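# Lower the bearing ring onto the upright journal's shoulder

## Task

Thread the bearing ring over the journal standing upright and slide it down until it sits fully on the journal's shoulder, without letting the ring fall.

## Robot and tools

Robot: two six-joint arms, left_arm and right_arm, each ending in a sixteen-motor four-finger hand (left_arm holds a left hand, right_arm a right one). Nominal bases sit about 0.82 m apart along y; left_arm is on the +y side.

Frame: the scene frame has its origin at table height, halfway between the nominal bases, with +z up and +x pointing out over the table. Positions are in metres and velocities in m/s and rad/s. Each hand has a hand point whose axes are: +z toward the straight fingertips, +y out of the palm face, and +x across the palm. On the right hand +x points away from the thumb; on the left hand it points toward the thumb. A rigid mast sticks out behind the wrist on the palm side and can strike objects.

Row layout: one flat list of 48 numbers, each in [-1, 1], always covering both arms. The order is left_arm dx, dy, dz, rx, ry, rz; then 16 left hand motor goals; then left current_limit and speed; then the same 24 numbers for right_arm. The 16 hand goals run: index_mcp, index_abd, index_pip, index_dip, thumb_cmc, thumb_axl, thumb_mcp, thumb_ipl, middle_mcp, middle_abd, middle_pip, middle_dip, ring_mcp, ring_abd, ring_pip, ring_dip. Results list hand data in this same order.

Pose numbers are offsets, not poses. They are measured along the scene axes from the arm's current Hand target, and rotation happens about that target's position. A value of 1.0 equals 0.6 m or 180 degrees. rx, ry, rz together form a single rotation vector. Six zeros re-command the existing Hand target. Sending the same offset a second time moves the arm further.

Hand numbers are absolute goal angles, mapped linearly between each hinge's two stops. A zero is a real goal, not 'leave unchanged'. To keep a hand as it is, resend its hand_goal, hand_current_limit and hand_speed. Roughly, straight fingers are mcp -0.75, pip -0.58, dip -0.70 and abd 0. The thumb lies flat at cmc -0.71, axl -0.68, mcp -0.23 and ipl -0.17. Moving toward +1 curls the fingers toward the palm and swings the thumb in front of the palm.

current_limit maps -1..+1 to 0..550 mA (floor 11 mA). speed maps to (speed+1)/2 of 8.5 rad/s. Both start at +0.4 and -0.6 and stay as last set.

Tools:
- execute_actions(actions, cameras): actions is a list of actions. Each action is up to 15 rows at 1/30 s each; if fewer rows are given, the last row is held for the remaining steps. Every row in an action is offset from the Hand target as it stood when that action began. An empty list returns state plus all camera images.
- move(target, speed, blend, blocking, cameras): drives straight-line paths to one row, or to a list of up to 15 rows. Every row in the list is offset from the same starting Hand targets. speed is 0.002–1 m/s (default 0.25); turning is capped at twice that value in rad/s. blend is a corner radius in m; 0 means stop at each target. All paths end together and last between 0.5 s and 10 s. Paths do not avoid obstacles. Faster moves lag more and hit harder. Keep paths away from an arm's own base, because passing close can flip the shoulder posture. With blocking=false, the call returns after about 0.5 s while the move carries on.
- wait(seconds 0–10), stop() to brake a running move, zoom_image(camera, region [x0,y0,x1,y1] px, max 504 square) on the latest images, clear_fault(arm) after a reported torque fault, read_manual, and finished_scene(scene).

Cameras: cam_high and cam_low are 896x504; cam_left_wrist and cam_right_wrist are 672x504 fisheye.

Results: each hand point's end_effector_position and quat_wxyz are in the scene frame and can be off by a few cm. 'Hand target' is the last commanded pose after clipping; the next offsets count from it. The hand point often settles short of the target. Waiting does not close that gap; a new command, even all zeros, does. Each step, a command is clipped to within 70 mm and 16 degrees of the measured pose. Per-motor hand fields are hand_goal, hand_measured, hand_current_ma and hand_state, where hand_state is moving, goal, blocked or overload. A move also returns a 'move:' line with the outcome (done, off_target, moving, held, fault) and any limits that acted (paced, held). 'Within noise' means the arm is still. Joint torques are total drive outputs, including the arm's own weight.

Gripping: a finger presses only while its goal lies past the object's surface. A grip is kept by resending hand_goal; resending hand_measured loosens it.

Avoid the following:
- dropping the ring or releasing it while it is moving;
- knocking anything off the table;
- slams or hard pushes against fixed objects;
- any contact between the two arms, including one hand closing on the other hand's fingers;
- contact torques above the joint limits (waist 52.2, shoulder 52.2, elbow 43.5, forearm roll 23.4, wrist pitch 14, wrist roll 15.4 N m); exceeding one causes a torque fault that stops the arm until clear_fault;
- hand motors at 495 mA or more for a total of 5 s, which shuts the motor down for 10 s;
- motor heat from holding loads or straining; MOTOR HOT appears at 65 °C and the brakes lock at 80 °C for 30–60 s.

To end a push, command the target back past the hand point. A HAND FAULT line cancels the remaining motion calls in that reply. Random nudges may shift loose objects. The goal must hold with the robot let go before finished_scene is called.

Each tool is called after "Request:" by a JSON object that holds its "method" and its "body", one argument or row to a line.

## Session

Request:
{"method": "execute_actions", "body": {
  "actions": []
}}

Request:
{"method": "zoom_image", "body": {
  "camera": "cam_high",
  "region": [340, 150, 560, 310]
}}

Request:
{"method": "zoom_image", "body": {
  "camera": "cam_low",
  "region": [230, 230, 450, 320]
}}

Scene clock: 0.00 s.
left_arm: end_effector_position=(+0.5342, +0.2917, +0.3411) hand_goal=(-0.754, +0.000, -0.576, -0.696, -0.714, -0.678, -0.226, -0.168, -0.754, +0.000, -0.576, -0.696, -0.754, +0.000, -0.576, -0.696) hand_measured=(-0.754, +0.000, -0.576, -0.696, -0.714, -0.678, -0.226, -0.168, -0.754, +0.000, -0.576, -0.696, -0.754, +0.000, -0.576, -0.696) hand_current_ma=(+0, +0, +0, +0, +0, +0, +0, +0, +0, +0, +0, +0, +0, +0, +0, +0) hand_state=(goal, goal, goal, goal, goal, goal, goal, goal, goal, goal, goal, goal, goal, goal, goal, goal) hand_current_limit=0.40 hand_speed=-0.60 end_effector_quat_wxyz=(+0.450, +0.297, +0.841, +0.050) | right_arm: end_effector_position=(+0.0596, -0.6540, +0.1860) hand_goal=(-0.754, +0.000, -0.576, -0.696, -0.714, -0.678, -0.226, -0.168, -0.754, +0.000, -0.576, -0.696, -0.754, +0.000, -0.576, -0.696) hand_measured=(-0.754, +0.000, -0.576, -0.696, -0.714, -0.678, -0.226, -0.168, -0.754, +0.000, -0.576, -0.696, -0.754, +0.000, -0.576, -0.696) hand_current_ma=(+0, +0, +0, +0, +0, +0, +0, +0, +0, +0, +0, +0, +0, +0, +0, +0) hand_state=(goal, goal, goal, goal, goal, goal, goal, goal, goal, goal, goal, goal, goal, goal, goal, goal) hand_current_limit=0.40 hand_speed=-0.60 end_effector_quat_wxyz=(+0.011, +0.723, -0.691, -0.002)
Joint positions: left_arm=[-0.294 0.101 -0.422 -0.138 0.42 0.534] | right_arm=[-0.969 0.145 -0.216 -0.061 -0.363 -2.521]
Joint velocities: within noise
Joint torques (N m): no reading
Hand target: left_arm +0.5342, +0.2917, +0.3411; +0.450, +0.297, +0.841, +0.050 | right_arm +0.0596, -0.6540, +0.1860; +0.011, +0.723, -0.691, -0.002

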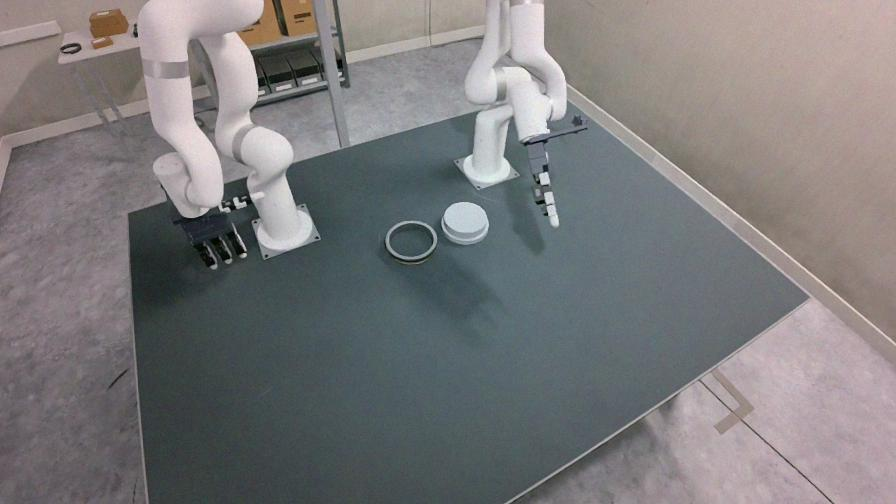

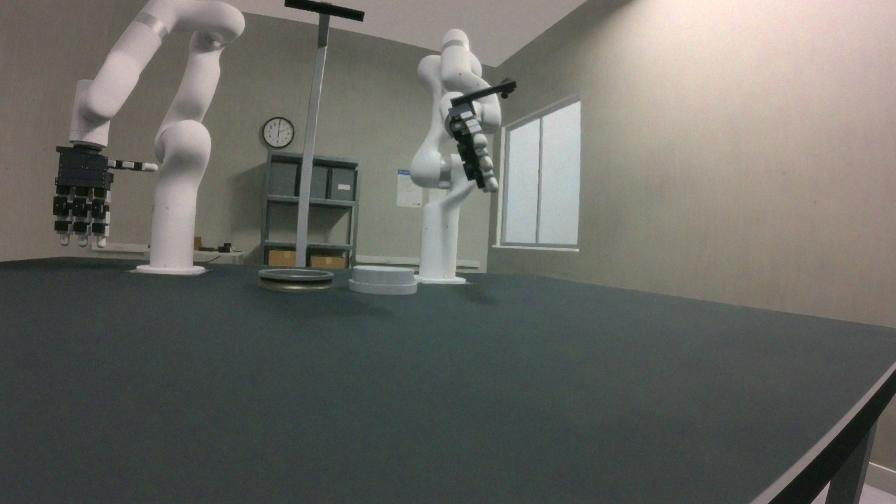

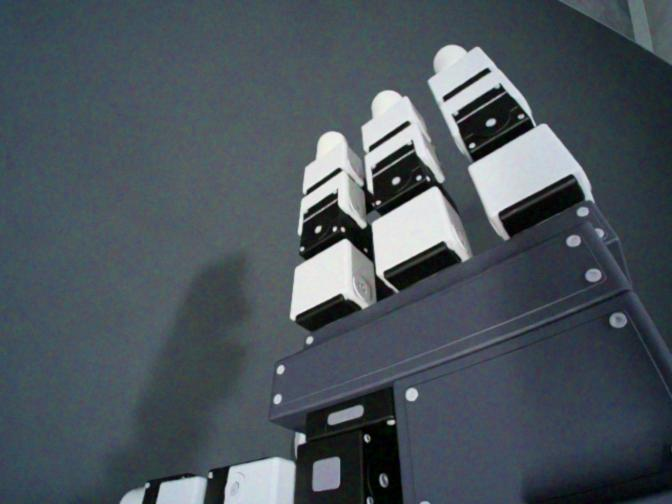

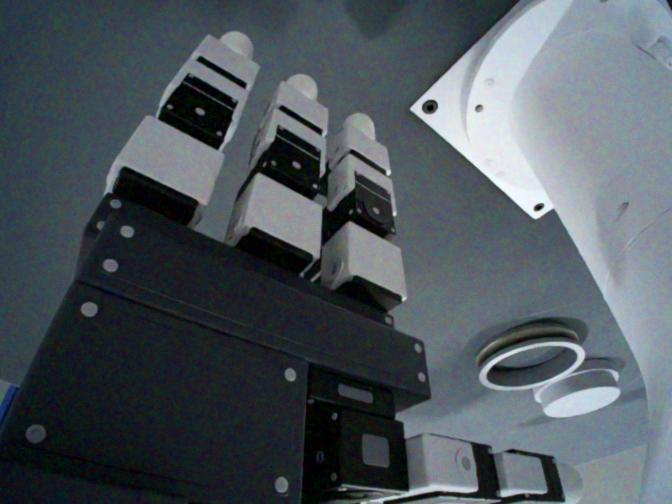

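Scaled by 2.291 from the camera's 896x504 image, which has a finer 1280x720 frame.

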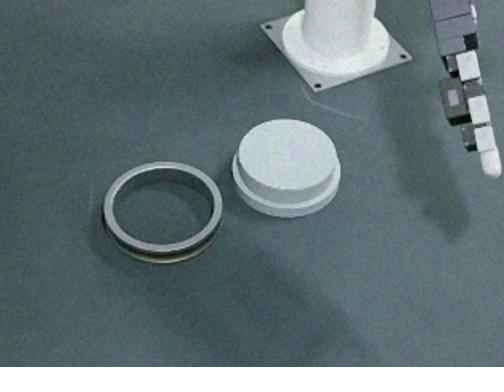

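Scaled by 2.291 from the camera's 896x504 image, which has a finer 1280x720 frame.

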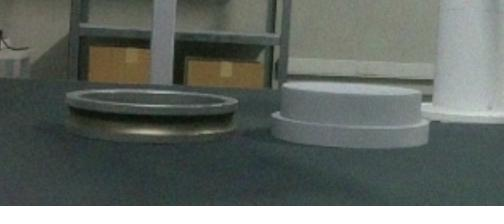

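Request:
{"method": "zoom_image", "body": {
  "camera": "cam_high",
  "region": [370, 205, 470, 280]
}}

Request:
{"method": "zoom_image", "body": {
  "camera": "cam_high",
  "region": [410, 190, 510, 265]
}}

Scaled by 5.040 from the camera's 896x504 image, which has a finer 1280x720 frame.

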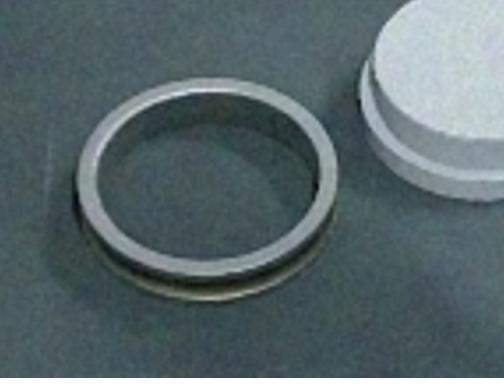

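Scaled by 5.040 from the camera's 896x504 image, which has a finer 1280x720 frame.

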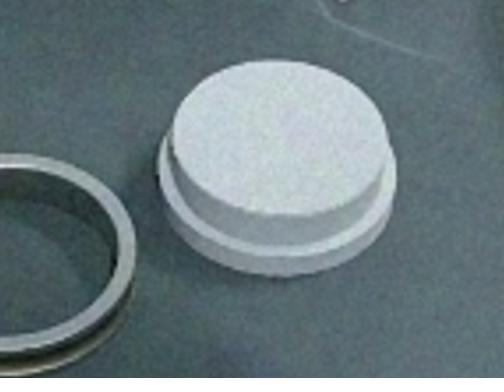

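Request:
{"method": "move", "body": {
  "target": [
    [-0.112,-0.0764,0.03,0.1598,-0.0395,-0.3416,-0.6986,0,-0.5036,-0.2464,-0.714,-0.678,-0.226,-0.168,-0.9726,0,-0.1533,-0.2464,-0.6986,0,-0.5036,-0.2464,0.6,-0.6, 0.3173,-0.01,0.2233,0.0421,0.041,-0.2549,-0.6986,0,-0.5036,-0.2464,-0.714,-0.678,-0.226,-0.168,-0.9726,0,-0.1533,-0.2464,-0.6986,0,-0.5036,-0.2464,0.6,-0.6],
    [-0.2237,-0.1528,0.015,0.3196,-0.079,-0.6831,-0.6986,0,-0.5036,-0.2464,-0.714,-0.678,-0.226,-0.168,-0.9726,0,-0.1533,-0.2464,-0.6986,0,-0.5036,-0.2464,0.6,-0.6, 0.5007,0.34,0.3175,0.0843,0.0819,-0.5098,-0.6986,0,-0.5036,-0.2464,-0.714,-0.678,-0.226,-0.168,-0.9726,0,-0.1533,-0.2464,-0.6986,0,-0.5036,-0.2464,0.6,-0.6]
  ],
  "cameras": ["cam_high","cam_low"],
  "speed": 0.3,
  "blend": [0.04,0]
}}

Scene clock: 21.63 s.
left_arm: end_effector_position=(+0.4000, +0.2001, +0.3501) hand_goal=(-0.698, +0.000, -0.504, -0.246, -0.714, -0.678, -0.226, -0.168, -0.972, +0.000, -0.154, -0.246, -0.698, +0.000, -0.504, -0.246) hand_measured=(-0.706, +0.000, -0.508, -0.250, -0.716, -0.678, -0.224, -0.168, -0.974, +0.000, -0.158, -0.250, -0.706, +0.000, -0.508, -0.248) hand_current_ma=(-11, +0, -5, -3, -3, +0, +2, +0, -1, +0, -5, -3, -11, +0, -5, -3) hand_state=(goal, goal, goal, goal, goal, goal, goal, goal, goal, goal, goal, goal, goal, goal, goal, goal) hand_current_limit=0.60 hand_speed=-0.60 end_effector_quat_wxyz=(+0.173, +0.985, +0.000, +0.000) | right_arm: end_effector_position=(+0.3601, -0.4500, +0.3765) hand_goal=(-0.698, +0.000, -0.504, -0.246, -0.714, -0.678, -0.226, -0.168, -0.972, +0.000, -0.154, -0.246, -0.698, +0.000, -0.504, -0.246) hand_measured=(-0.700, +0.000, -0.508, -0.250, -0.714, -0.678, -0.224, -0.168, -0.970, +0.000, -0.158, -0.250, -0.700, +0.000, -0.506, -0.250) hand_current_ma=(-1, +0, -2, -2, +0, +0, +1, +0, +1, +0, -2, -2, -1, +0, -1, -2) hand_state=(goal, goal, goal, goal, goal, goal, goal, goal, goal, goal, goal, goal, goal, goal, goal, goal) hand_current_limit=0.60 hand_speed=-0.60 end_effector_quat_wxyz=(+0.001, -0.001, +0.985, +0.174)
Joint positions: left_arm=[0.051 0.149 -0.57 2.646 0.8 0.409] | right_arm=[-0.385 0.157 -0.628 0.4 -0.956 -0.638]
Joint torques (N m): left_arm=[-10.83 1.92 -20.72 1.87 4.11 -0.7] | right_arm=[10.03 21.48 -13.11 4.28 1.88 1.42]
Hand target: left_arm +0.4000, +0.2001, +0.3501; +0.173, +0.985, +0.000, +0.000 | right_arm +0.3601, -0.4500, +0.3765; +0.001, -0.001, +0.985, +0.174
Off the commanded pose: left_arm 0.000 m, 0 deg | right_arm 0.000 m, 0 deg.
move: done
Images, in order (width x height): cam_high 896x504, cam_low 896x504.

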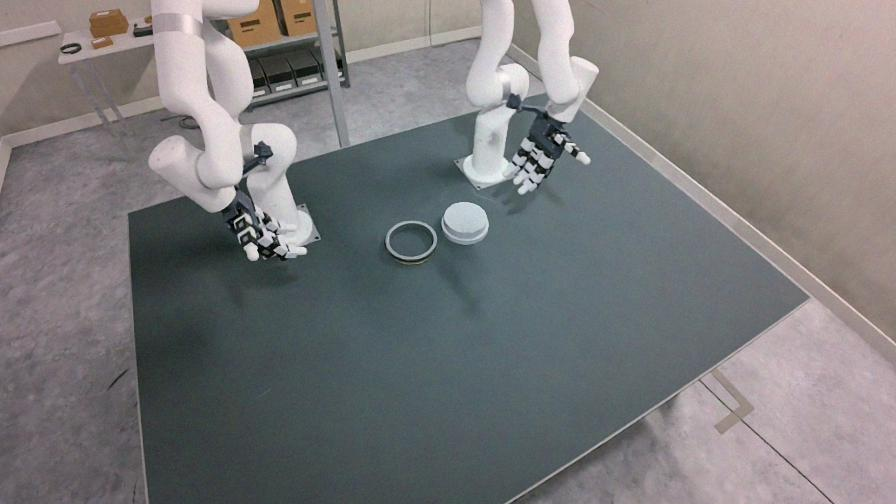

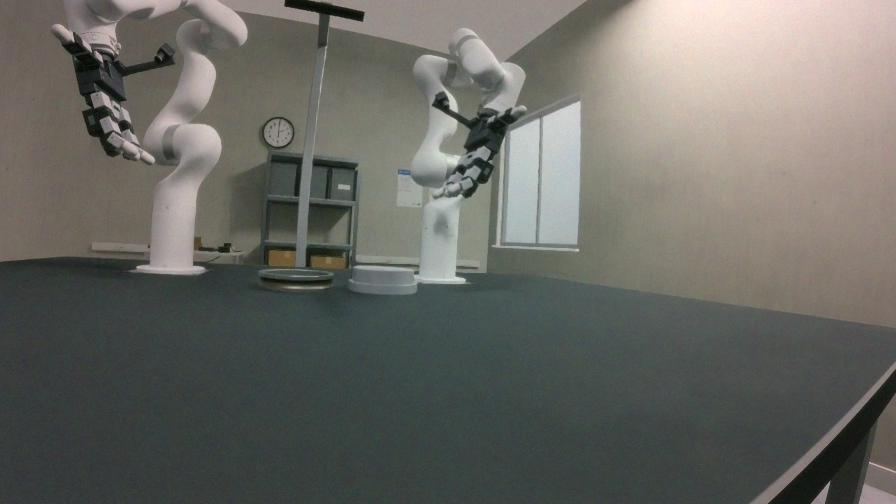

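Request:
{"method": "move", "body": {
  "target": [
    [-0.1547,-0.5573,-0.1835,0,0,0,-0.6986,0,-0.5036,-0.2464,-0.714,-0.678,-0.226,-0.168,-0.9726,0,-0.1533,-0.2464,-0.6986,0,-0.5036,-0.2464,0.6,-0.6, 0,0,0,0,0,0,-0.6986,0,-0.5036,-0.2464,-0.714,-0.678,-0.226,-0.168,-0.9726,0,-0.1533,-0.2464,-0.6986,0,-0.5036,-0.2464,0.6,-0.6],
    [-0.1547,-0.5573,-0.28,0,0,0,-0.6986,0,-0.5036,-0.2464,-0.714,-0.678,-0.226,-0.168,-0.9726,0,-0.1533,-0.2464,-0.6986,0,-0.5036,-0.2464,0.6,-0.6, 0,0,0,0,0,0,-0.6986,0,-0.5036,-0.2464,-0.714,-0.678,-0.226,-0.168,-0.9726,0,-0.1533,-0.2464,-0.6986,0,-0.5036,-0.2464,0.6,-0.6]
  ],
  "cameras": ["cam_high","cam_low","cam_left_wrist"],
  "speed": [0.2,0.15]
}}

Request:
{"method": "zoom_image", "body": {
  "camera": "cam_high",
  "region": [370, 180, 500, 275]
}}

Scene clock: 33.13 s.
left_arm: end_effector_position=(+0.3072, -0.1343, +0.1822) hand_goal=(-0.698, +0.000, -0.504, -0.246, -0.714, -0.678, -0.226, -0.168, -0.972, +0.000, -0.154, -0.246, -0.698, +0.000, -0.504, -0.246) hand_measured=(-0.704, +0.000, -0.508, -0.250, -0.716, -0.678, -0.224, -0.168, -0.974, +0.000, -0.158, -0.250, -0.706, +0.000, -0.508, -0.248) hand_current_ma=(-9, +0, -5, -3, -3, +0, +2, +0, -1, +0, -5, -3, -10, +0, -5, -3) hand_state=(goal, goal, goal, goal, goal, goal, goal, goal, goal, goal, goal, goal, goal, goal, goal, goal) hand_current_limit=0.60 hand_speed=-0.60 end_effector_quat_wxyz=(+0.173, +0.985, +0.000, -0.001) | right_arm: end_effector_position=(+0.3601, -0.4500, +0.3765) hand_goal=(-0.698, +0.000, -0.504, -0.246, -0.714, -0.678, -0.226, -0.168, -0.972, +0.000, -0.154, -0.246, -0.698, +0.000, -0.504, -0.246) hand_measured=(-0.700, +0.000, -0.508, -0.250, -0.714, -0.678, -0.224, -0.168, -0.970, +0.000, -0.158, -0.250, -0.700, +0.000, -0.506, -0.250) hand_current_ma=(-1, +0, -2, -2, +0, +0, +1, +0, +1, +0, -2, -2, -1, +0, -1, -2) hand_state=(goal, goal, goal, goal, goal, goal, goal, goal, goal, goal, goal, goal, goal, goal, goal, goal) hand_current_limit=0.60 hand_speed=-0.60 end_effector_quat_wxyz=(+0.001, -0.001, +0.985, +0.174)
Joint positions: left_arm=[-0.916 -0.365 -0.644 1.568 0.208 0.623] | right_arm=[-0.385 0.157 -0.628 0.4 -0.956 -0.638]
Joint torques (N m): left_arm=[13.21 16.53 -4.58 -2.3 4.38 1.18] | right_arm=[10.73 22.33 -15.29 -2.44 1.9 1.13]
Hand target: left_arm +0.3072, -0.1343, +0.1821; +0.173, +0.985, +0.000, +0.000 | right_arm +0.3601, -0.4500, +0.3765; +0.001, -0.001, +0.985, +0.174
Off the commanded pose: left_arm 0.000 m, 0 deg | right_arm 0.000 m, 0 deg.
move: done
Images, in order (width x height): cam_high 896x504, cam_low 896x504, cam_left_wrist 672x504.

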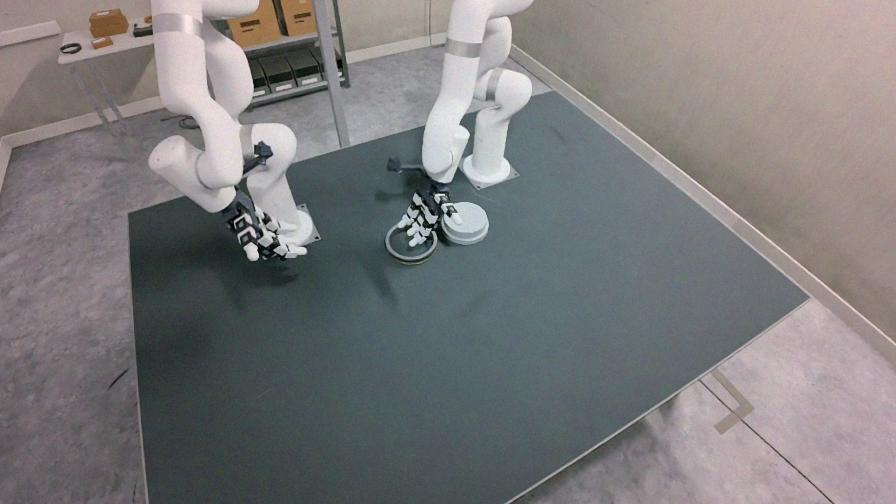

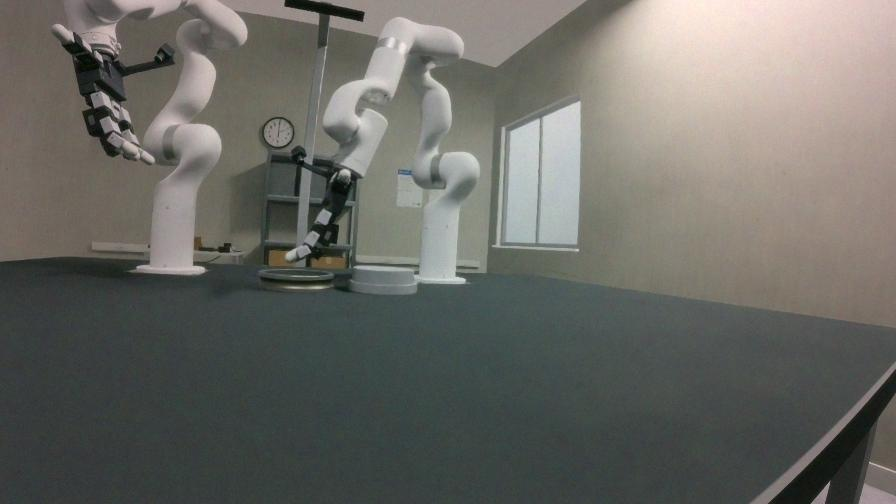

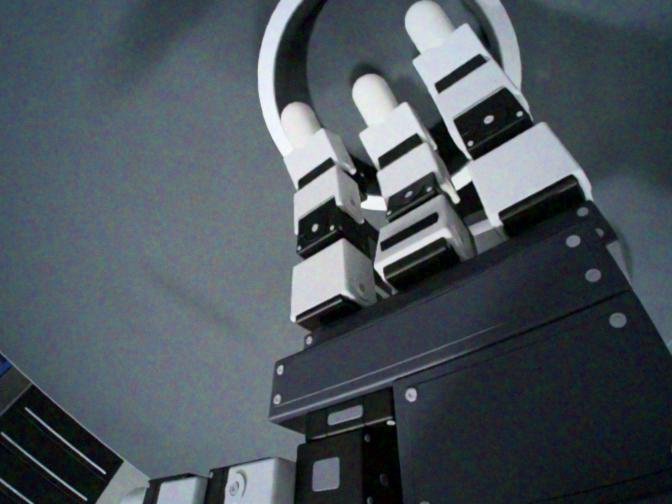

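Scaled by 3.877 from the camera's 896x504 image, which has a finer 1280x720 frame.

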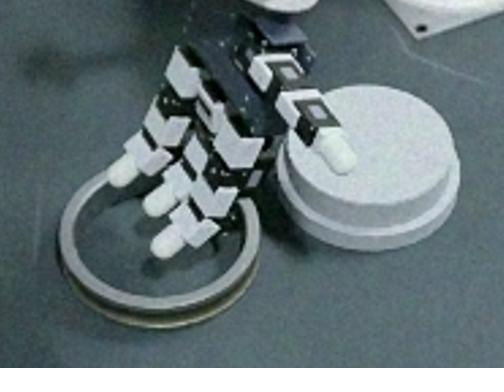

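Request:
{"method": "move", "body": {
  "target": [
    [0,0,-0.0852,0,0,0,-0.6986,0,-0.5036,-0.2464,-0.714,-0.678,-0.226,-0.168,-0.9726,0,-0.1533,-0.2464,-0.6986,0,-0.5036,-0.2464,0.7,-0.6, 0,0,0,0,0,0,-0.6986,0,-0.5036,-0.2464,-0.714,-0.678,-0.226,-0.168,-0.9726,0,-0.1533,-0.2464,-0.6986,0,-0.5036,-0.2464,0.6,-0.6],
    [0,-0.2012,-0.0852,0,0,0,-0.6986,0,-0.5036,-0.2464,-0.714,-0.678,-0.226,-0.168,-0.9726,0,-0.1533,-0.2464,-0.6986,0,-0.5036,-0.2464,0.7,-0.6, 0,0,0,0,0,0,-0.6986,0,-0.5036,-0.2464,-0.714,-0.678,-0.226,-0.168,-0.9726,0,-0.1533,-0.2464,-0.6986,0,-0.5036,-0.2464,0.6,-0.6],
    [0,-0.151,-0.0852,0,0,0,-0.6986,0,-0.5036,-0.2464,-0.714,-0.678,-0.226,-0.168,-0.9726,0,-0.1533,-0.2464,-0.6986,0,-0.5036,-0.2464,0.7,-0.6, 0,0,0,0,0,0,-0.6986,0,-0.5036,-0.2464,-0.714,-0.678,-0.226,-0.168,-0.9726,0,-0.1533,-0.2464,-0.6986,0,-0.5036,-0.2464,0.6,-0.6],
    [0,-0.151,0.06,0,0,0,-0.6986,0,-0.5036,-0.2464,-0.714,-0.678,-0.226,-0.168,-0.9726,0,-0.1533,-0.2464,-0.6986,0,-0.5036,-0.2464,0.7,-0.6, 0,0,0,0,0,0,-0.6986,0,-0.5036,-0.2464,-0.714,-0.678,-0.226,-0.168,-0.9726,0,-0.1533,-0.2464,-0.6986,0,-0.5036,-0.2464,0.6,-0.6]
  ],
  "cameras": ["cam_high","cam_low"],
  "speed": [0.1,0.07,0.1,0.2]
}}

Request:
{"method": "zoom_image", "body": {
  "camera": "cam_high",
  "region": [340, 205, 440, 280]
}}

Request:
{"method": "zoom_image", "body": {
  "camera": "cam_high",
  "region": [410, 190, 510, 265]
}}

Scene clock: 45.43 s.
left_arm: end_effector_position=(+0.3072, -0.2249, +0.2181) hand_goal=(-0.698, +0.000, -0.504, -0.246, -0.714, -0.678, -0.226, -0.168, -0.972, +0.000, -0.154, -0.246, -0.698, +0.000, -0.504, -0.246) hand_measured=(-0.706, +0.002, -0.510, -0.250, -0.716, -0.678, -0.224, -0.168, -0.974, +0.000, -0.158, -0.250, -0.706, -0.002, -0.508, -0.248) hand_current_ma=(-12, +2, -6, -3, -3, +0, +3, +0, -1, +0, -5, -3, -13, -2, -5, -3) hand_state=(goal, goal, goal, goal, goal, goal, goal, goal, goal, goal, goal, goal, goal, goal, goal, goal) hand_current_limit=0.70 hand_speed=-0.60 end_effector_quat_wxyz=(+0.174, +0.985, +0.000, +0.000) | right_arm: end_effector_position=(+0.3601, -0.4500, +0.3765) hand_goal=(-0.698, +0.000, -0.504, -0.246, -0.714, -0.678, -0.226, -0.168, -0.972, +0.000, -0.154, -0.246, -0.698, +0.000, -0.504, -0.246) hand_measured=(-0.700, +0.000, -0.508, -0.250, -0.714, -0.678, -0.224, -0.168, -0.970, +0.000, -0.158, -0.250, -0.700, +0.000, -0.506, -0.250) hand_current_ma=(-1, +0, -2, -2, +0, +0, +1, +0, +1, +0, -2, -2, -1, +0, -1, -2) hand_state=(goal, goal, goal, goal, goal, goal, goal, goal, goal, goal, goal, goal, goal, goal, goal, goal) hand_current_limit=0.60 hand_speed=-0.60 end_effector_quat_wxyz=(+0.001, -0.001, +0.985, +0.174)
Joint positions: left_arm=[-1.032 -0.424 -0.857 2.198 0.218 -0.132] | right_arm=[-0.385 0.157 -0.628 0.4 -0.956 -0.638]
Joint torques (N m): left_arm=[-11.55 20.05 -19.2 2.67 3.78 -0.86] | right_arm=[9.98 22.12 -18.27 -2.26 1.81 1.33]
Hand target: left_arm +0.3072, -0.2249, +0.2181; +0.173, +0.985, +0.000, +0.000 | right_arm +0.3601, -0.4500, +0.3765; +0.001, -0.001, +0.985, +0.174
Off the commanded pose: left_arm 0.000 m, 0 deg | right_arm 0.000 m, 0 deg.
move: done
Images, in order (width x height): cam_high 896x504, cam_low 896x504.

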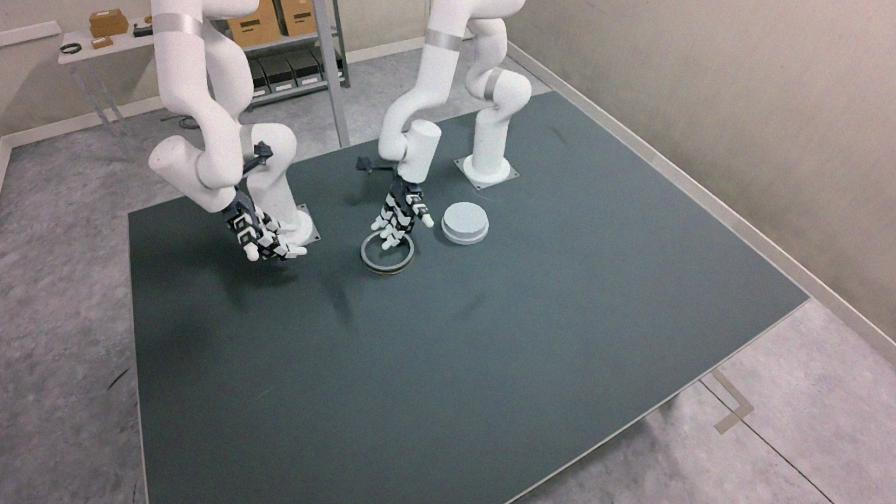

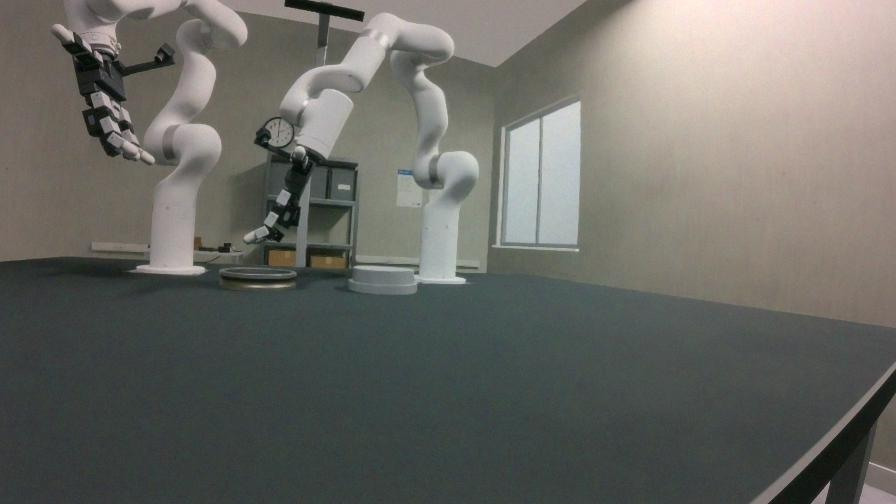

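Scaled by 5.040 from the camera's 896x504 image, which has a finer 1280x720 frame.

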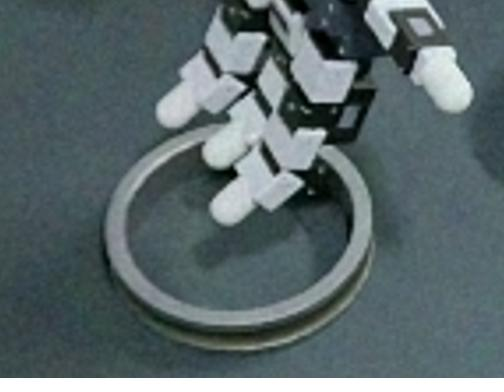

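Scaled by 5.040 from the camera's 896x504 image, which has a finer 1280x720 frame.

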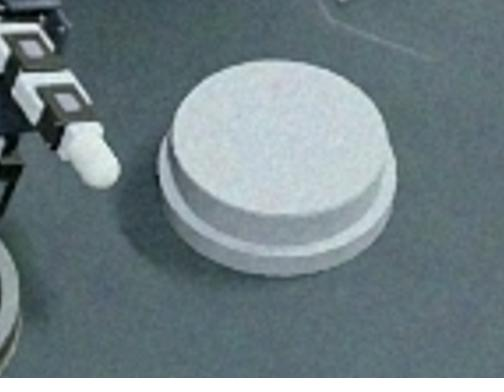

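Request:
{"method": "move", "body": {
  "target": [
    [0.0053,0.201,0,0,0,0,-0.6986,0,-0.5036,-0.2464,-0.714,-0.678,-0.226,-0.168,-0.9726,0,-0.1533,-0.2464,-0.6986,0,-0.5036,-0.2464,0.6,-0.6, -0.0762,0.2555,-0.264,0,0,0,-0.6986,0,-0.5036,-0.2464,-0.714,-0.678,-0.226,-0.168,-0.9726,0,-0.1533,-0.2464,-0.6986,0,-0.5036,-0.2464,0.6,-0.6],
    [0.0053,0.201,-0.1502,0,0,0,-0.6986,0,-0.5036,-0.2464,-0.714,-0.678,-0.226,-0.168,-0.9726,0,-0.1533,-0.2464,-0.6986,0,-0.5036,-0.2464,0.6,-0.6, -0.0762,0.2555,-0.4142,0,0,0,-0.6986,0,-0.5036,-0.2464,-0.714,-0.678,-0.226,-0.168,-0.9726,0,-0.1533,-0.2464,-0.6986,0,-0.5036,-0.2464,0.6,-0.6]
  ],
  "cameras": ["cam_high","cam_low"],
  "speed": [0.2,0.1]
}}

Request:
{"method": "zoom_image", "body": {
  "camera": "cam_high",
  "region": [330, 205, 460, 290]
}}

Request:
{"method": "zoom_image", "body": {
  "camera": "cam_low",
  "region": [190, 240, 350, 310]
}}

Scene clock: 55.53 s.
left_arm: end_effector_position=(+0.3104, -0.1043, +0.1280) hand_goal=(-0.698, +0.000, -0.504, -0.246, -0.714, -0.678, -0.226, -0.168, -0.972, +0.000, -0.154, -0.246, -0.698, +0.000, -0.504, -0.246) hand_measured=(-0.706, +0.002, -0.508, -0.250, -0.716, -0.678, -0.224, -0.168, -0.974, +0.000, -0.158, -0.250, -0.706, -0.002, -0.508, -0.248) hand_current_ma=(-10, +2, -5, -3, -3, +0, +3, +0, -1, +0, -5, -3, -11, -2, -5, -3) hand_state=(goal, goal, goal, goal, goal, goal, goal, goal, goal, goal, goal, goal, goal, goal, goal, goal) hand_current_limit=0.60 hand_speed=-0.60 end_effector_quat_wxyz=(+0.173, +0.985, +0.000, +0.000) | right_arm: end_effector_position=(+0.3143, -0.2967, +0.1279) hand_goal=(-0.698, +0.000, -0.504, -0.246, -0.714, -0.678, -0.226, -0.168, -0.972, +0.000, -0.154, -0.246, -0.698, +0.000, -0.504, -0.246) hand_measured=(-0.700, +0.000, -0.508, -0.250, -0.714, -0.678, -0.224, -0.168, -0.970, +0.000, -0.158, -0.250, -0.700, +0.000, -0.506, -0.250) hand_current_ma=(-1, +0, -2, -2, +0, +0, +1, +0, +0, +0, -2, -2, -1, +0, -1, -2) hand_state=(goal, goal, goal, goal, goal, goal, goal, goal, goal, goal, goal, goal, goal, goal, goal, goal) hand_current_limit=0.60 hand_speed=-0.60 end_effector_quat_wxyz=(+0.001, -0.001, +0.985, +0.174)
Joint positions: left_arm=[-0.862 -0.476 -0.597 0.993 0.268 1.268] | right_arm=[0.086 -0.337 -0.334 1.677 -0.349 -1.585]
Joint torques (N m): left_arm=[-12.03 15.83 -2.68 -3.2 4.72 1.25] | right_arm=[-12.83 5.21 -4.12 4.12 -2.7 -1.45]
Hand target: left_arm +0.3104, -0.1043, +0.1280; +0.173, +0.985, +0.000, +0.000 | right_arm +0.3143, -0.2967, +0.1279; +0.001, -0.001, +0.985, +0.174
Off the commanded pose: left_arm 0.000 m, 0 deg | right_arm 0.000 m, 0 deg.
move: done
Images, in order (width x height): cam_high 896x504, cam_low 896x504.

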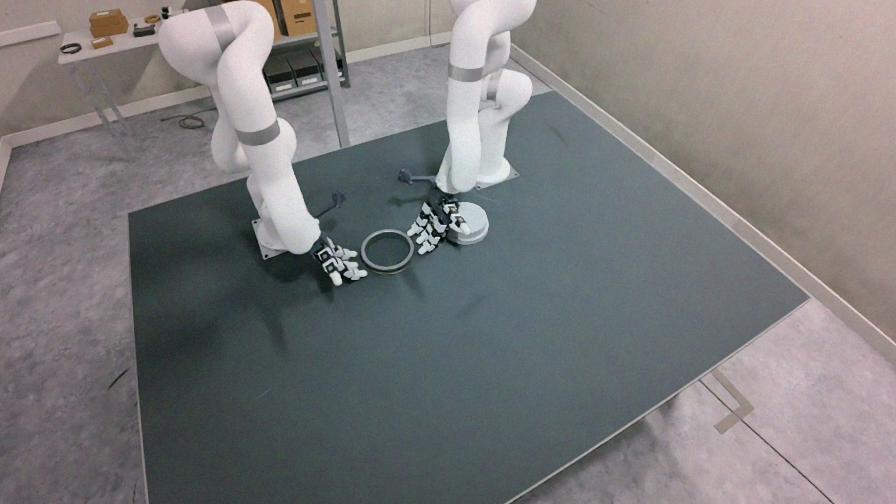

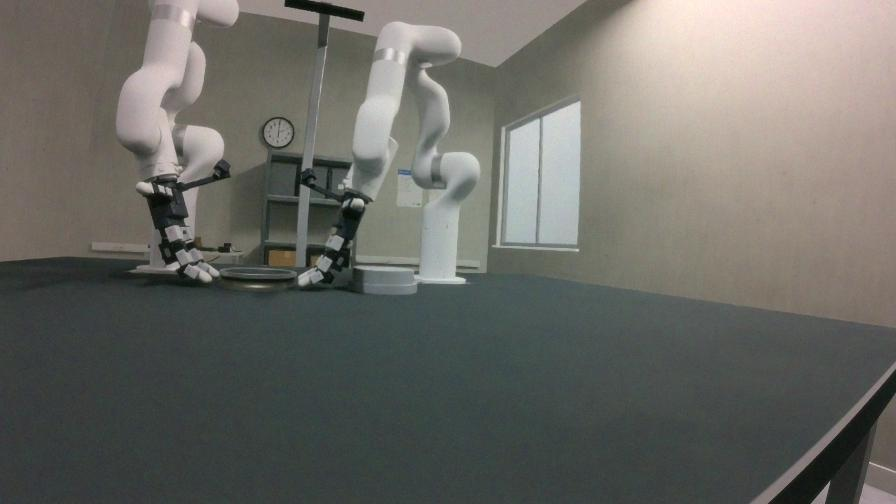

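Scaled by 3.877 from the camera's 896x504 image, which has a finer 1280x720 frame.

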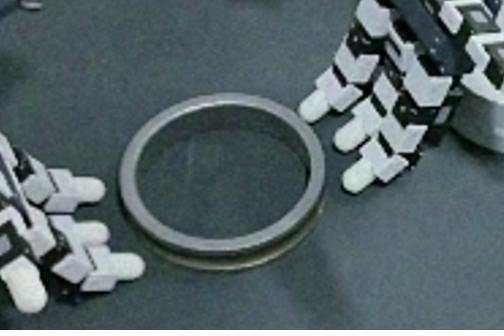

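Scaled by 3.150 from the camera's 896x504 image, which has a finer 1280x720 frame.

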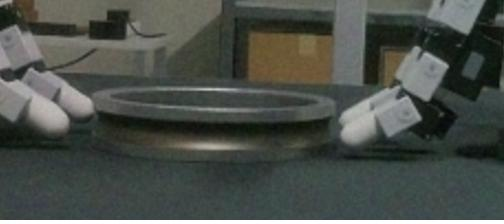

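Request:
{"method": "move", "body": {
  "target": [0,-0.0317,0,0,0,0,-0.6986,0,-0.5036,-0.2464,-0.714,-0.678,-0.226,-0.168,-0.9726,0,-0.1533,-0.2464,-0.6986,0,-0.5036,-0.2464,0.6,-0.6, 0,0.04,0,0,0,0,-0.6986,0,-0.5036,-0.2464,-0.714,-0.678,-0.226,-0.168,-0.9726,0,-0.1533,-0.2464,-0.6986,0,-0.5036,-0.2464,0.6,-0.6],
  "speed": 0.05
}}

Scene clock: 61.87 s.
left_arm: end_effector_position=(+0.3104, -0.1233, +0.1280) hand_goal=(-0.698, +0.000, -0.504, -0.246, -0.714, -0.678, -0.226, -0.168, -0.972, +0.000, -0.154, -0.246, -0.698, +0.000, -0.504, -0.246) hand_measured=(-0.706, +0.002, -0.508, -0.250, -0.716, -0.678, -0.224, -0.168, -0.974, +0.000, -0.158, -0.250, -0.714, +0.012, -0.508, -0.246) hand_current_ma=(-10, +2, -5, -3, -3, +0, +3, +0, -1, +0, -5, -3, -30, +16, -5, +1) hand_state=(goal, goal, goal, goal, goal, goal, goal, goal, goal, goal, goal, goal, goal, goal, goal, goal) hand_current_limit=0.60 hand_speed=-0.60 end_effector_quat_wxyz=(+0.173, +0.985, +0.000, +0.000) | right_arm: end_effector_position=(+0.3144, -0.2726, +0.1280) hand_goal=(-0.698, +0.000, -0.504, -0.246, -0.714, -0.678, -0.226, -0.168, -0.972, +0.000, -0.154, -0.246, -0.698, +0.000, -0.504, -0.246) hand_measured=(-0.700, +0.000, -0.508, -0.250, -0.716, -0.678, -0.224, -0.168, -0.970, +0.000, -0.158, -0.250, -0.708, +0.006, -0.506, -0.246) hand_current_ma=(-1, +0, -2, -2, +0, +0, +1, +0, +0, +0, -2, -2, -10, +4, -1, +0) hand_state=(goal, goal, goal, goal, goal, goal, goal, goal, goal, goal, goal, goal, goal, goal, goal, goal) hand_current_limit=0.60 hand_speed=-0.60 end_effector_quat_wxyz=(+0.001, +0.000, +0.985, +0.174)
Joint positions: left_arm=[-0.893 -0.497 -0.636 1.01 0.255 1.218] | right_arm=[0.171 -0.341 -0.342 1.752 -0.349 -1.573]
Joint torques (N m): left_arm=[-11.23 17.12 -16.58 1.93 -2.62 -0.71] | right_arm=[10.09 7.28 -14.61 4.17 1.3 -1.26]
Hand target: left_arm +0.3104, -0.1233, +0.1280; +0.173, +0.985, +0.000, +0.000 | right_arm +0.3143, -0.2727, +0.1279; +0.001, -0.001, +0.985, +0.174
Off the commanded pose: left_arm 0.000 m, 0 deg | right_arm 0.000 m, 0 deg.
move: done

Request:
{"method": "move", "body": {
  "target": [
    [0,0.007,0,0,0,0,-0.6986,0,-0.5036,-0.2464,-0.714,-0.678,-0.226,-0.168,-0.9726,0,-0.1533,-0.2464,-0.6986,0,-0.5036,-0.2464,0.6,-0.6, 0,-0.007,0,0,0,0,-0.6986,0,-0.5036,-0.2464,-0.714,-0.678,-0.226,-0.168,-0.9726,0,-0.1533,-0.2464,-0.6986,0,-0.5036,-0.2464,0.6,-0.6],
    [-0.0035,0.007,0,0,0,0,-0.6986,0,-0.5036,-0.2464,-0.714,-0.678,-0.226,-0.168,-0.9726,0,-0.1533,-0.2464,-0.6986,0,-0.5036,-0.2464,0.6,-0.6, -0.003,-0.007,0,0,0,0,-0.6986,0,-0.5036,-0.2464,-0.714,-0.678,-0.226,-0.168,-0.9726,0,-0.1533,-0.2464,-0.6986,0,-0.5036,-0.2464,0.6,-0.6],
    [-0.0035,-0.002,0,0,0,0,-0.6986,0,-0.5036,-0.2464,-0.714,-0.678,-0.226,-0.168,-0.9726,0,-0.1533,-0.2464,-0.6986,0,-0.5036,-0.2464,0.6,-0.6, -0.003,0.003,0,0,0,0,-0.6986,0,-0.5036,-0.2464,-0.714,-0.678,-0.226,-0.168,-0.9726,0,-0.1533,-0.2464,-0.6986,0,-0.5036,-0.2464,0.6,-0.6]
  ],
  "speed": [0.05,0.05,0.03]
}}

Scene clock: 68.43 s.
left_arm: end_effector_position=(+0.3083, -0.1245, +0.1280) hand_goal=(-0.698, +0.000, -0.504, -0.246, -0.714, -0.678, -0.226, -0.168, -0.972, +0.000, -0.154, -0.246, -0.698, +0.000, -0.504, -0.246) hand_measured=(-0.710, -0.010, -0.508, -0.246, -0.716, -0.678, -0.224, -0.168, -0.974, +0.000, -0.158, -0.248, -0.712, +0.014, -0.508, -0.244) hand_current_ma=(-20, -13, -5, +0, -3, +0, +3, +0, -1, +0, -5, -3, -26, +18, -5, +2) hand_state=(goal, goal, goal, goal, goal, goal, goal, goal, goal, goal, goal, goal, goal, goal, goal, goal) hand_current_limit=0.60 hand_speed=-0.60 end_effector_quat_wxyz=(+0.173, +0.985, +0.000, +0.000) | right_arm: end_effector_position=(+0.3126, -0.2709, +0.1279) hand_goal=(-0.698, +0.000, -0.504, -0.246, -0.714, -0.678, -0.226, -0.168, -0.972, +0.000, -0.154, -0.246, -0.698, +0.000, -0.504, -0.246) hand_measured=(-0.708, -0.008, -0.508, -0.244, -0.716, -0.678, -0.224, -0.168, -0.972, +0.000, -0.158, -0.248, -0.712, +0.014, -0.506, -0.244) hand_current_ma=(-12, -7, -2, +1, +0, +0, +1, +0, +0, +0, -2, -1, -17, +12, -1, +1) hand_state=(goal, goal, goal, goal, goal, goal, goal, goal, goal, goal, goal, goal, goal, goal, goal, goal) hand_current_limit=0.60 hand_speed=-0.60 end_effector_quat_wxyz=(+0.001, -0.001, +0.985, +0.173)
Joint positions: left_arm=[-0.899 -0.497 -0.635 1 0.254 1.222] | right_arm=[0.178 -0.339 -0.338 1.764 -0.349 -1.578]
Joint torques (N m): left_arm=[-13.8 16.26 -16.95 1.85 -2.07 -0.99] | right_arm=[12.53 4.64 -14.43 4.05 -3.29 1.03]
Hand target: left_arm +0.3083, -0.1245, +0.1280; +0.173, +0.985, +0.000, +0.000 | right_arm +0.3125, -0.2709, +0.1279; +0.001, -0.001, +0.985, +0.174
Off the commanded pose: left_arm 0.000 m, 0 deg | right_arm 0.000 m, 0 deg.
move: done

Request:
{"method": "move", "body": {
  "target": [0,-0.002,0,0,0,0,-0.51,0.04,-0.394,-0.203,-0.714,-0.678,-0.226,-0.168,-0.782,0,-0.044,-0.203,-0.51,-0.04,-0.394,-0.203,0.7,-0.85, 0,0.002,0,0,0,0,-0.51,0.04,-0.394,-0.203,-0.714,-0.678,-0.226,-0.168,-0.782,0,-0.044,-0.203,-0.51,-0.04,-0.394,-0.203,0.7,-0.85],
  "cameras": ["cam_low"],
  "speed": 0.05
}}

Request:
{"method": "zoom_image", "body": {
  "camera": "cam_low",
  "region": [200, 245, 320, 305]
}}

Scene clock: 72.63 s.
left_arm: end_effector_position=(+0.3083, -0.1257, +0.1279) hand_goal=(-0.510, +0.040, -0.394, -0.204, -0.714, -0.678, -0.226, -0.168, -0.782, +0.000, -0.044, -0.204, -0.510, -0.040, -0.394, -0.204) hand_measured=(-0.708, -0.014, -0.474, -0.212, -0.716, -0.678, -0.224, -0.168, -0.970, +0.000, -0.124, -0.220, -0.712, +0.016, -0.474, -0.212) hand_current_ma=(-467, -117, -240, -12, -3, +0, +3, +0, -468, +0, -241, -27, -467, +122, -234, -10) hand_state=(blocked, blocked, blocked, goal, goal, goal, goal, goal, blocked, goal, blocked, goal, blocked, blocked, blocked, goal) hand_current_limit=0.70 hand_speed=-0.85 end_effector_quat_wxyz=(+0.173, +0.985, +0.000, +0.000) | right_arm: end_effector_position=(+0.3125, -0.2697, +0.1279) hand_goal=(-0.510, +0.040, -0.394, -0.204, -0.714, -0.678, -0.226, -0.168, -0.782, +0.000, -0.044, -0.204, -0.510, -0.040, -0.394, -0.204) hand_measured=(-0.710, -0.010, -0.490, -0.220, -0.716, -0.678, -0.224, -0.168, -0.970, +0.000, -0.138, -0.224, -0.712, +0.018, -0.484, -0.224) hand_current_ma=(-467, -81, -256, -20, +0, +0, +1, +0, -468, +0, -248, -26, -468, +100, -234, -25) hand_state=(blocked, blocked, blocked, goal, goal, goal, goal, goal, blocked, goal, blocked, blocked, blocked, blocked, blocked, goal) hand_current_limit=0.70 hand_speed=-0.85 end_effector_quat_wxyz=(+0.001, -0.001, +0.985, +0.174)
Joint positions: left_arm=[-0.901 -0.498 -0.638 1.002 0.253 1.218] | right_arm=[0.183 -0.34 -0.339 1.768 -0.349 -1.578]
Joint torques (N m): left_arm=[-19.15 21.06 -25.53 2.41 6.82 -0.97] | right_arm=[16.12 5.68 -16.3 3.64 -3.92 1.49]
Hand target: left_arm +0.3083, -0.1257, +0.1280; +0.173, +0.985, +0.000, +0.000 | right_arm +0.3125, -0.2697, +0.1279; +0.001, -0.001, +0.985, +0.174
Off the commanded pose: left_arm 0.000 m, 0 deg | right_arm 0.000 m, 0 deg.
move: done
Images, in order (width x height): cam_low 896x504.

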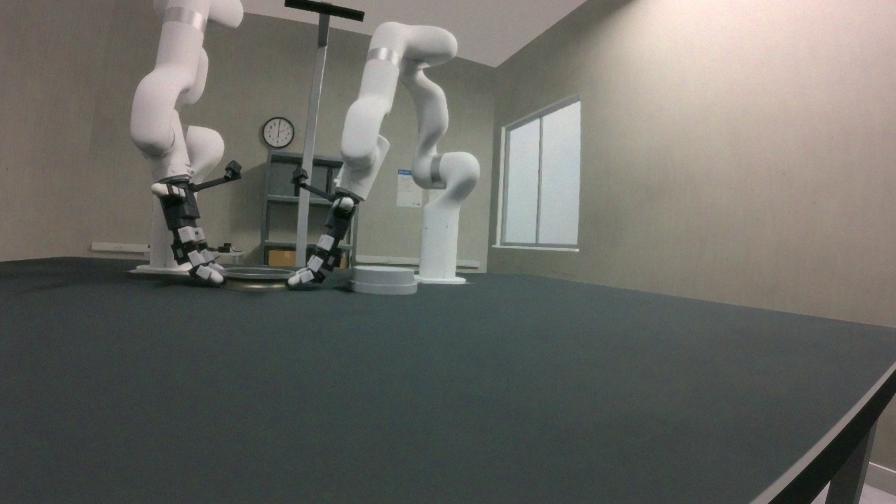

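Scaled by 4.200 from the camera's 896x504 image, which has a finer 1280x720 frame.

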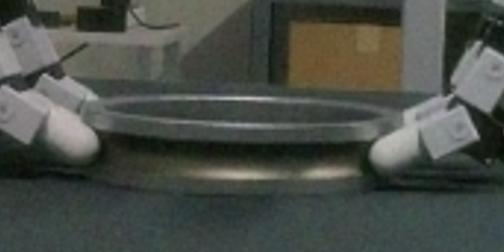

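Request:
{"method": "move", "body": {
  "target": [
    [0,0,0.0167,0,0,0,-0.51,0.04,-0.394,-0.203,-0.714,-0.678,-0.226,-0.168,-0.782,0,-0.044,-0.203,-0.51,-0.04,-0.394,-0.203,0.7,-0.85, 0,0,0.0167,0,0,0,-0.51,0.04,-0.394,-0.203,-0.714,-0.678,-0.226,-0.168,-0.782,0,-0.044,-0.203,-0.51,-0.04,-0.394,-0.203,0.7,-0.85]
  ],
  "cameras": ["cam_low"],
  "speed": 0.02
}}

Request:
{"method": "zoom_image", "body": {
  "camera": "cam_low",
  "region": [200, 245, 320, 305]
}}

Scene clock: 75.70 s.
left_arm: end_effector_position=(+0.3081, -0.1257, +0.1380) hand_goal=(-0.510, +0.040, -0.394, -0.204, -0.714, -0.678, -0.226, -0.168, -0.782, +0.000, -0.044, -0.204, -0.510, -0.040, -0.394, -0.204) hand_measured=(-0.708, -0.016, -0.474, -0.232, -0.716, -0.678, -0.224, -0.168, -0.974, +0.000, -0.124, -0.234, -0.716, +0.016, -0.474, -0.228) hand_current_ma=(-467, -124, -240, -57, -3, +0, +3, +0, -468, +0, -241, -62, -468, +124, -234, -45) hand_state=(blocked, blocked, blocked, blocked, goal, goal, goal, goal, blocked, goal, blocked, blocked, blocked, blocked, blocked, blocked) hand_current_limit=0.70 hand_speed=-0.85 end_effector_quat_wxyz=(+0.173, +0.985, +0.000, +0.000) | right_arm: end_effector_position=(+0.3125, -0.2697, +0.1379) hand_goal=(-0.510, +0.040, -0.394, -0.204, -0.714, -0.678, -0.226, -0.168, -0.782, +0.000, -0.044, -0.204, -0.510, -0.040, -0.394, -0.204) hand_measured=(-0.710, -0.010, -0.490, -0.232, -0.716, -0.678, -0.224, -0.168, -0.972, +0.000, -0.138, -0.234, -0.712, +0.020, -0.484, -0.238) hand_current_ma=(-467, -82, -256, -44, +0, +0, +1, +0, -468, +0, -248, -49, -468, +105, -234, -59) hand_state=(blocked, blocked, blocked, blocked, goal, goal, goal, goal, blocked, goal, blocked, blocked, blocked, blocked, blocked, blocked) hand_current_limit=0.70 hand_speed=-0.85 end_effector_quat_wxyz=(+0.001, -0.001, +0.985, +0.174)
Joint positions: left_arm=[-0.901 -0.471 -0.634 1.082 0.241 1.135] | right_arm=[0.183 -0.301 -0.334 1.676 -0.344 -1.48]
Joint torques (N m): left_arm=[5.37 52.08 -17.58 2.14 3.09 -1.02] | right_arm=[6.36 30.19 -13.81 -3.43 -2.33 1.43]
Hand target: left_arm +0.3083, -0.1257, +0.1380; +0.173, +0.985, +0.000, +0.000 | right_arm +0.3125, -0.2697, +0.1380; +0.001, -0.001, +0.985, +0.174
Off the commanded pose: left_arm 0.000 m, 0 deg | right_arm 0.000 m, 0 deg.
move: done
Images, in order (width x height): cam_low 896x504.

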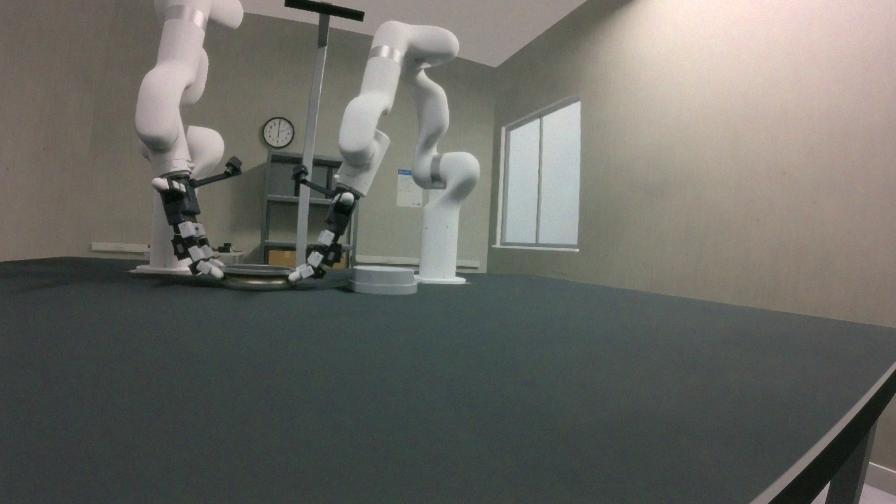

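Scaled by 4.200 from the camera's 896x504 image, which has a finer 1280x720 frame.

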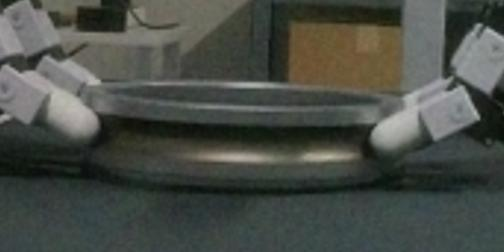

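Request:
{"method": "move", "body": {
  "target": [
    [0,0,0.115,0,0,0,-0.51,0.04,-0.394,-0.203,-0.714,-0.678,-0.226,-0.168,-0.782,0,-0.044,-0.203,-0.51,-0.04,-0.394,-0.203,0.7,-0.85, 0,0,0.115,0,0,0,-0.51,0.04,-0.394,-0.203,-0.714,-0.678,-0.226,-0.168,-0.782,0,-0.044,-0.203,-0.51,-0.04,-0.394,-0.203,0.7,-0.85],
    [0.0053,0.495,0.115,0,0,0,-0.51,0.04,-0.394,-0.203,-0.714,-0.678,-0.226,-0.168,-0.782,0,-0.044,-0.203,-0.51,-0.04,-0.394,-0.203,0.7,-0.85, 0.0053,0.495,0.115,0,0,0,-0.51,0.04,-0.394,-0.203,-0.714,-0.678,-0.226,-0.168,-0.782,0,-0.044,-0.203,-0.51,-0.04,-0.394,-0.203,0.7,-0.85]
  ],
  "cameras": ["cam_high","cam_low"],
  "speed": [0.05,0.07],
  "blend": [0.01,0]
}}

Request:
{"method": "zoom_image", "body": {
  "camera": "cam_low",
  "region": [330, 225, 440, 305]
}}

Request:
{"method": "zoom_image", "body": {
  "camera": "cam_high",
  "region": [425, 180, 505, 250]
}}

Scene clock: 87.73 s.
left_arm: end_effector_position=(+0.3114, +0.1712, +0.2070) hand_goal=(-0.510, +0.040, -0.394, -0.204, -0.714, -0.678, -0.226, -0.168, -0.782, +0.000, -0.044, -0.204, -0.510, -0.040, -0.394, -0.204) hand_measured=(-0.714, -0.016, -0.476, -0.238, -0.716, -0.678, -0.224, -0.168, -0.984, +0.000, -0.124, -0.236, -0.730, +0.012, -0.474, -0.228) hand_current_ma=(-467, -124, -243, -75, -3, +0, +3, +0, -468, +0, -241, -67, -467, +108, -234, -46) hand_state=(blocked, blocked, blocked, blocked, goal, goal, goal, goal, blocked, goal, blocked, blocked, blocked, blocked, blocked, blocked) hand_current_limit=0.70 hand_speed=-0.85 end_effector_quat_wxyz=(+0.173, +0.985, +0.000, +0.000) | right_arm: end_effector_position=(+0.3158, +0.0273, +0.2070) hand_goal=(-0.510, +0.040, -0.394, -0.204, -0.714, -0.678, -0.226, -0.168, -0.782, +0.000, -0.044, -0.204, -0.510, -0.040, -0.394, -0.204) hand_measured=(-0.712, -0.008, -0.486, -0.232, -0.716, -0.678, -0.224, -0.168, -0.974, +0.000, -0.138, -0.236, -0.712, +0.020, -0.484, -0.242) hand_current_ma=(-467, -78, -243, -44, +0, +0, +1, +0, -467, +0, -248, -53, -467, +105, -234, -69) hand_state=(blocked, blocked, blocked, blocked, goal, goal, goal, goal, blocked, goal, blocked, blocked, blocked, blocked, blocked, blocked) hand_current_limit=0.70 hand_speed=-0.85 end_effector_quat_wxyz=(+0.001, -0.001, +0.985, +0.174)
Joint positions: left_arm=[-0.049 0.035 -0.241 2.181 0.43 0.857] | right_arm=[0.892 -0.393 -0.774 1.13 -0.236 -0.19]
Joint torques (N m): left_arm=[10.28 29.77 -6.05 1.86 8.83 1.21] | right_arm=[11.74 17.2 -26.98 -2.98 0.39 1.48]
Hand target: left_arm +0.3115, +0.1713, +0.2070; +0.173, +0.985, +0.000, +0.000 | right_arm +0.3157, +0.0273, +0.2070; +0.001, -0.001, +0.985, +0.174
Off the commanded pose: left_arm 0.000 m, 0 deg | right_arm 0.000 m, 0 deg.
move: done
Images, in order (width x height): cam_high 896x504, cam_low 896x504.

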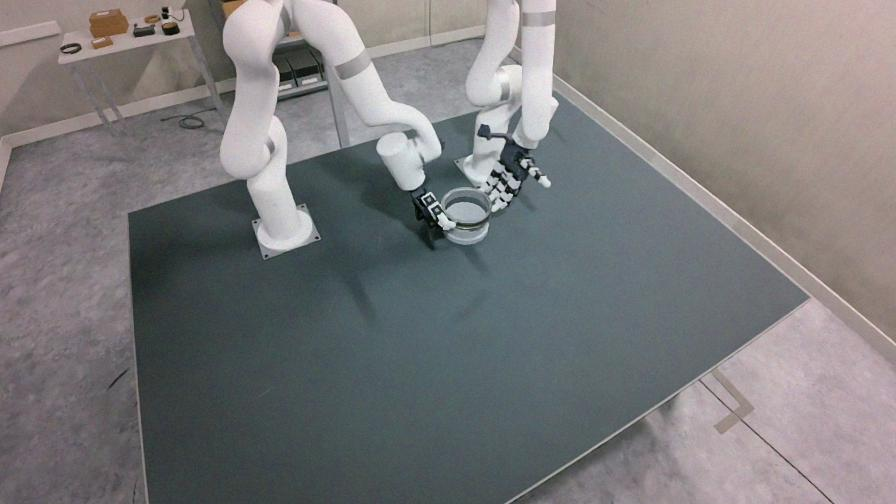

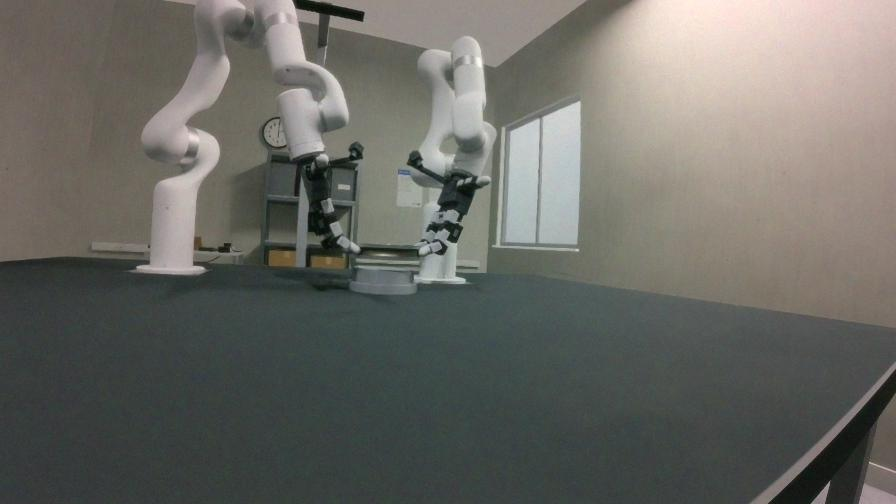

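Scaled by 4.582 from the camera's 896x504 image, which has a finer 1280x720 frame.

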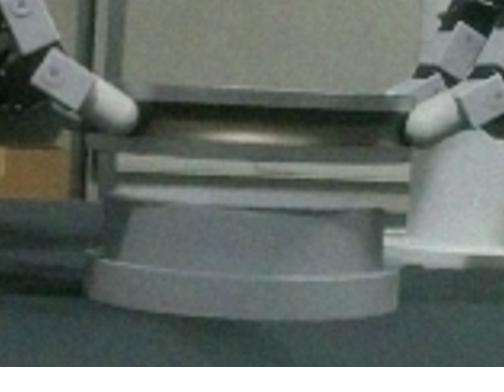

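Scaled by 6.300 from the camera's 896x504 image, which has a finer 1280x720 frame.

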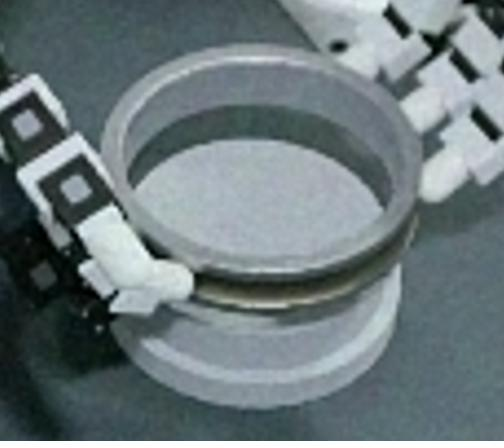

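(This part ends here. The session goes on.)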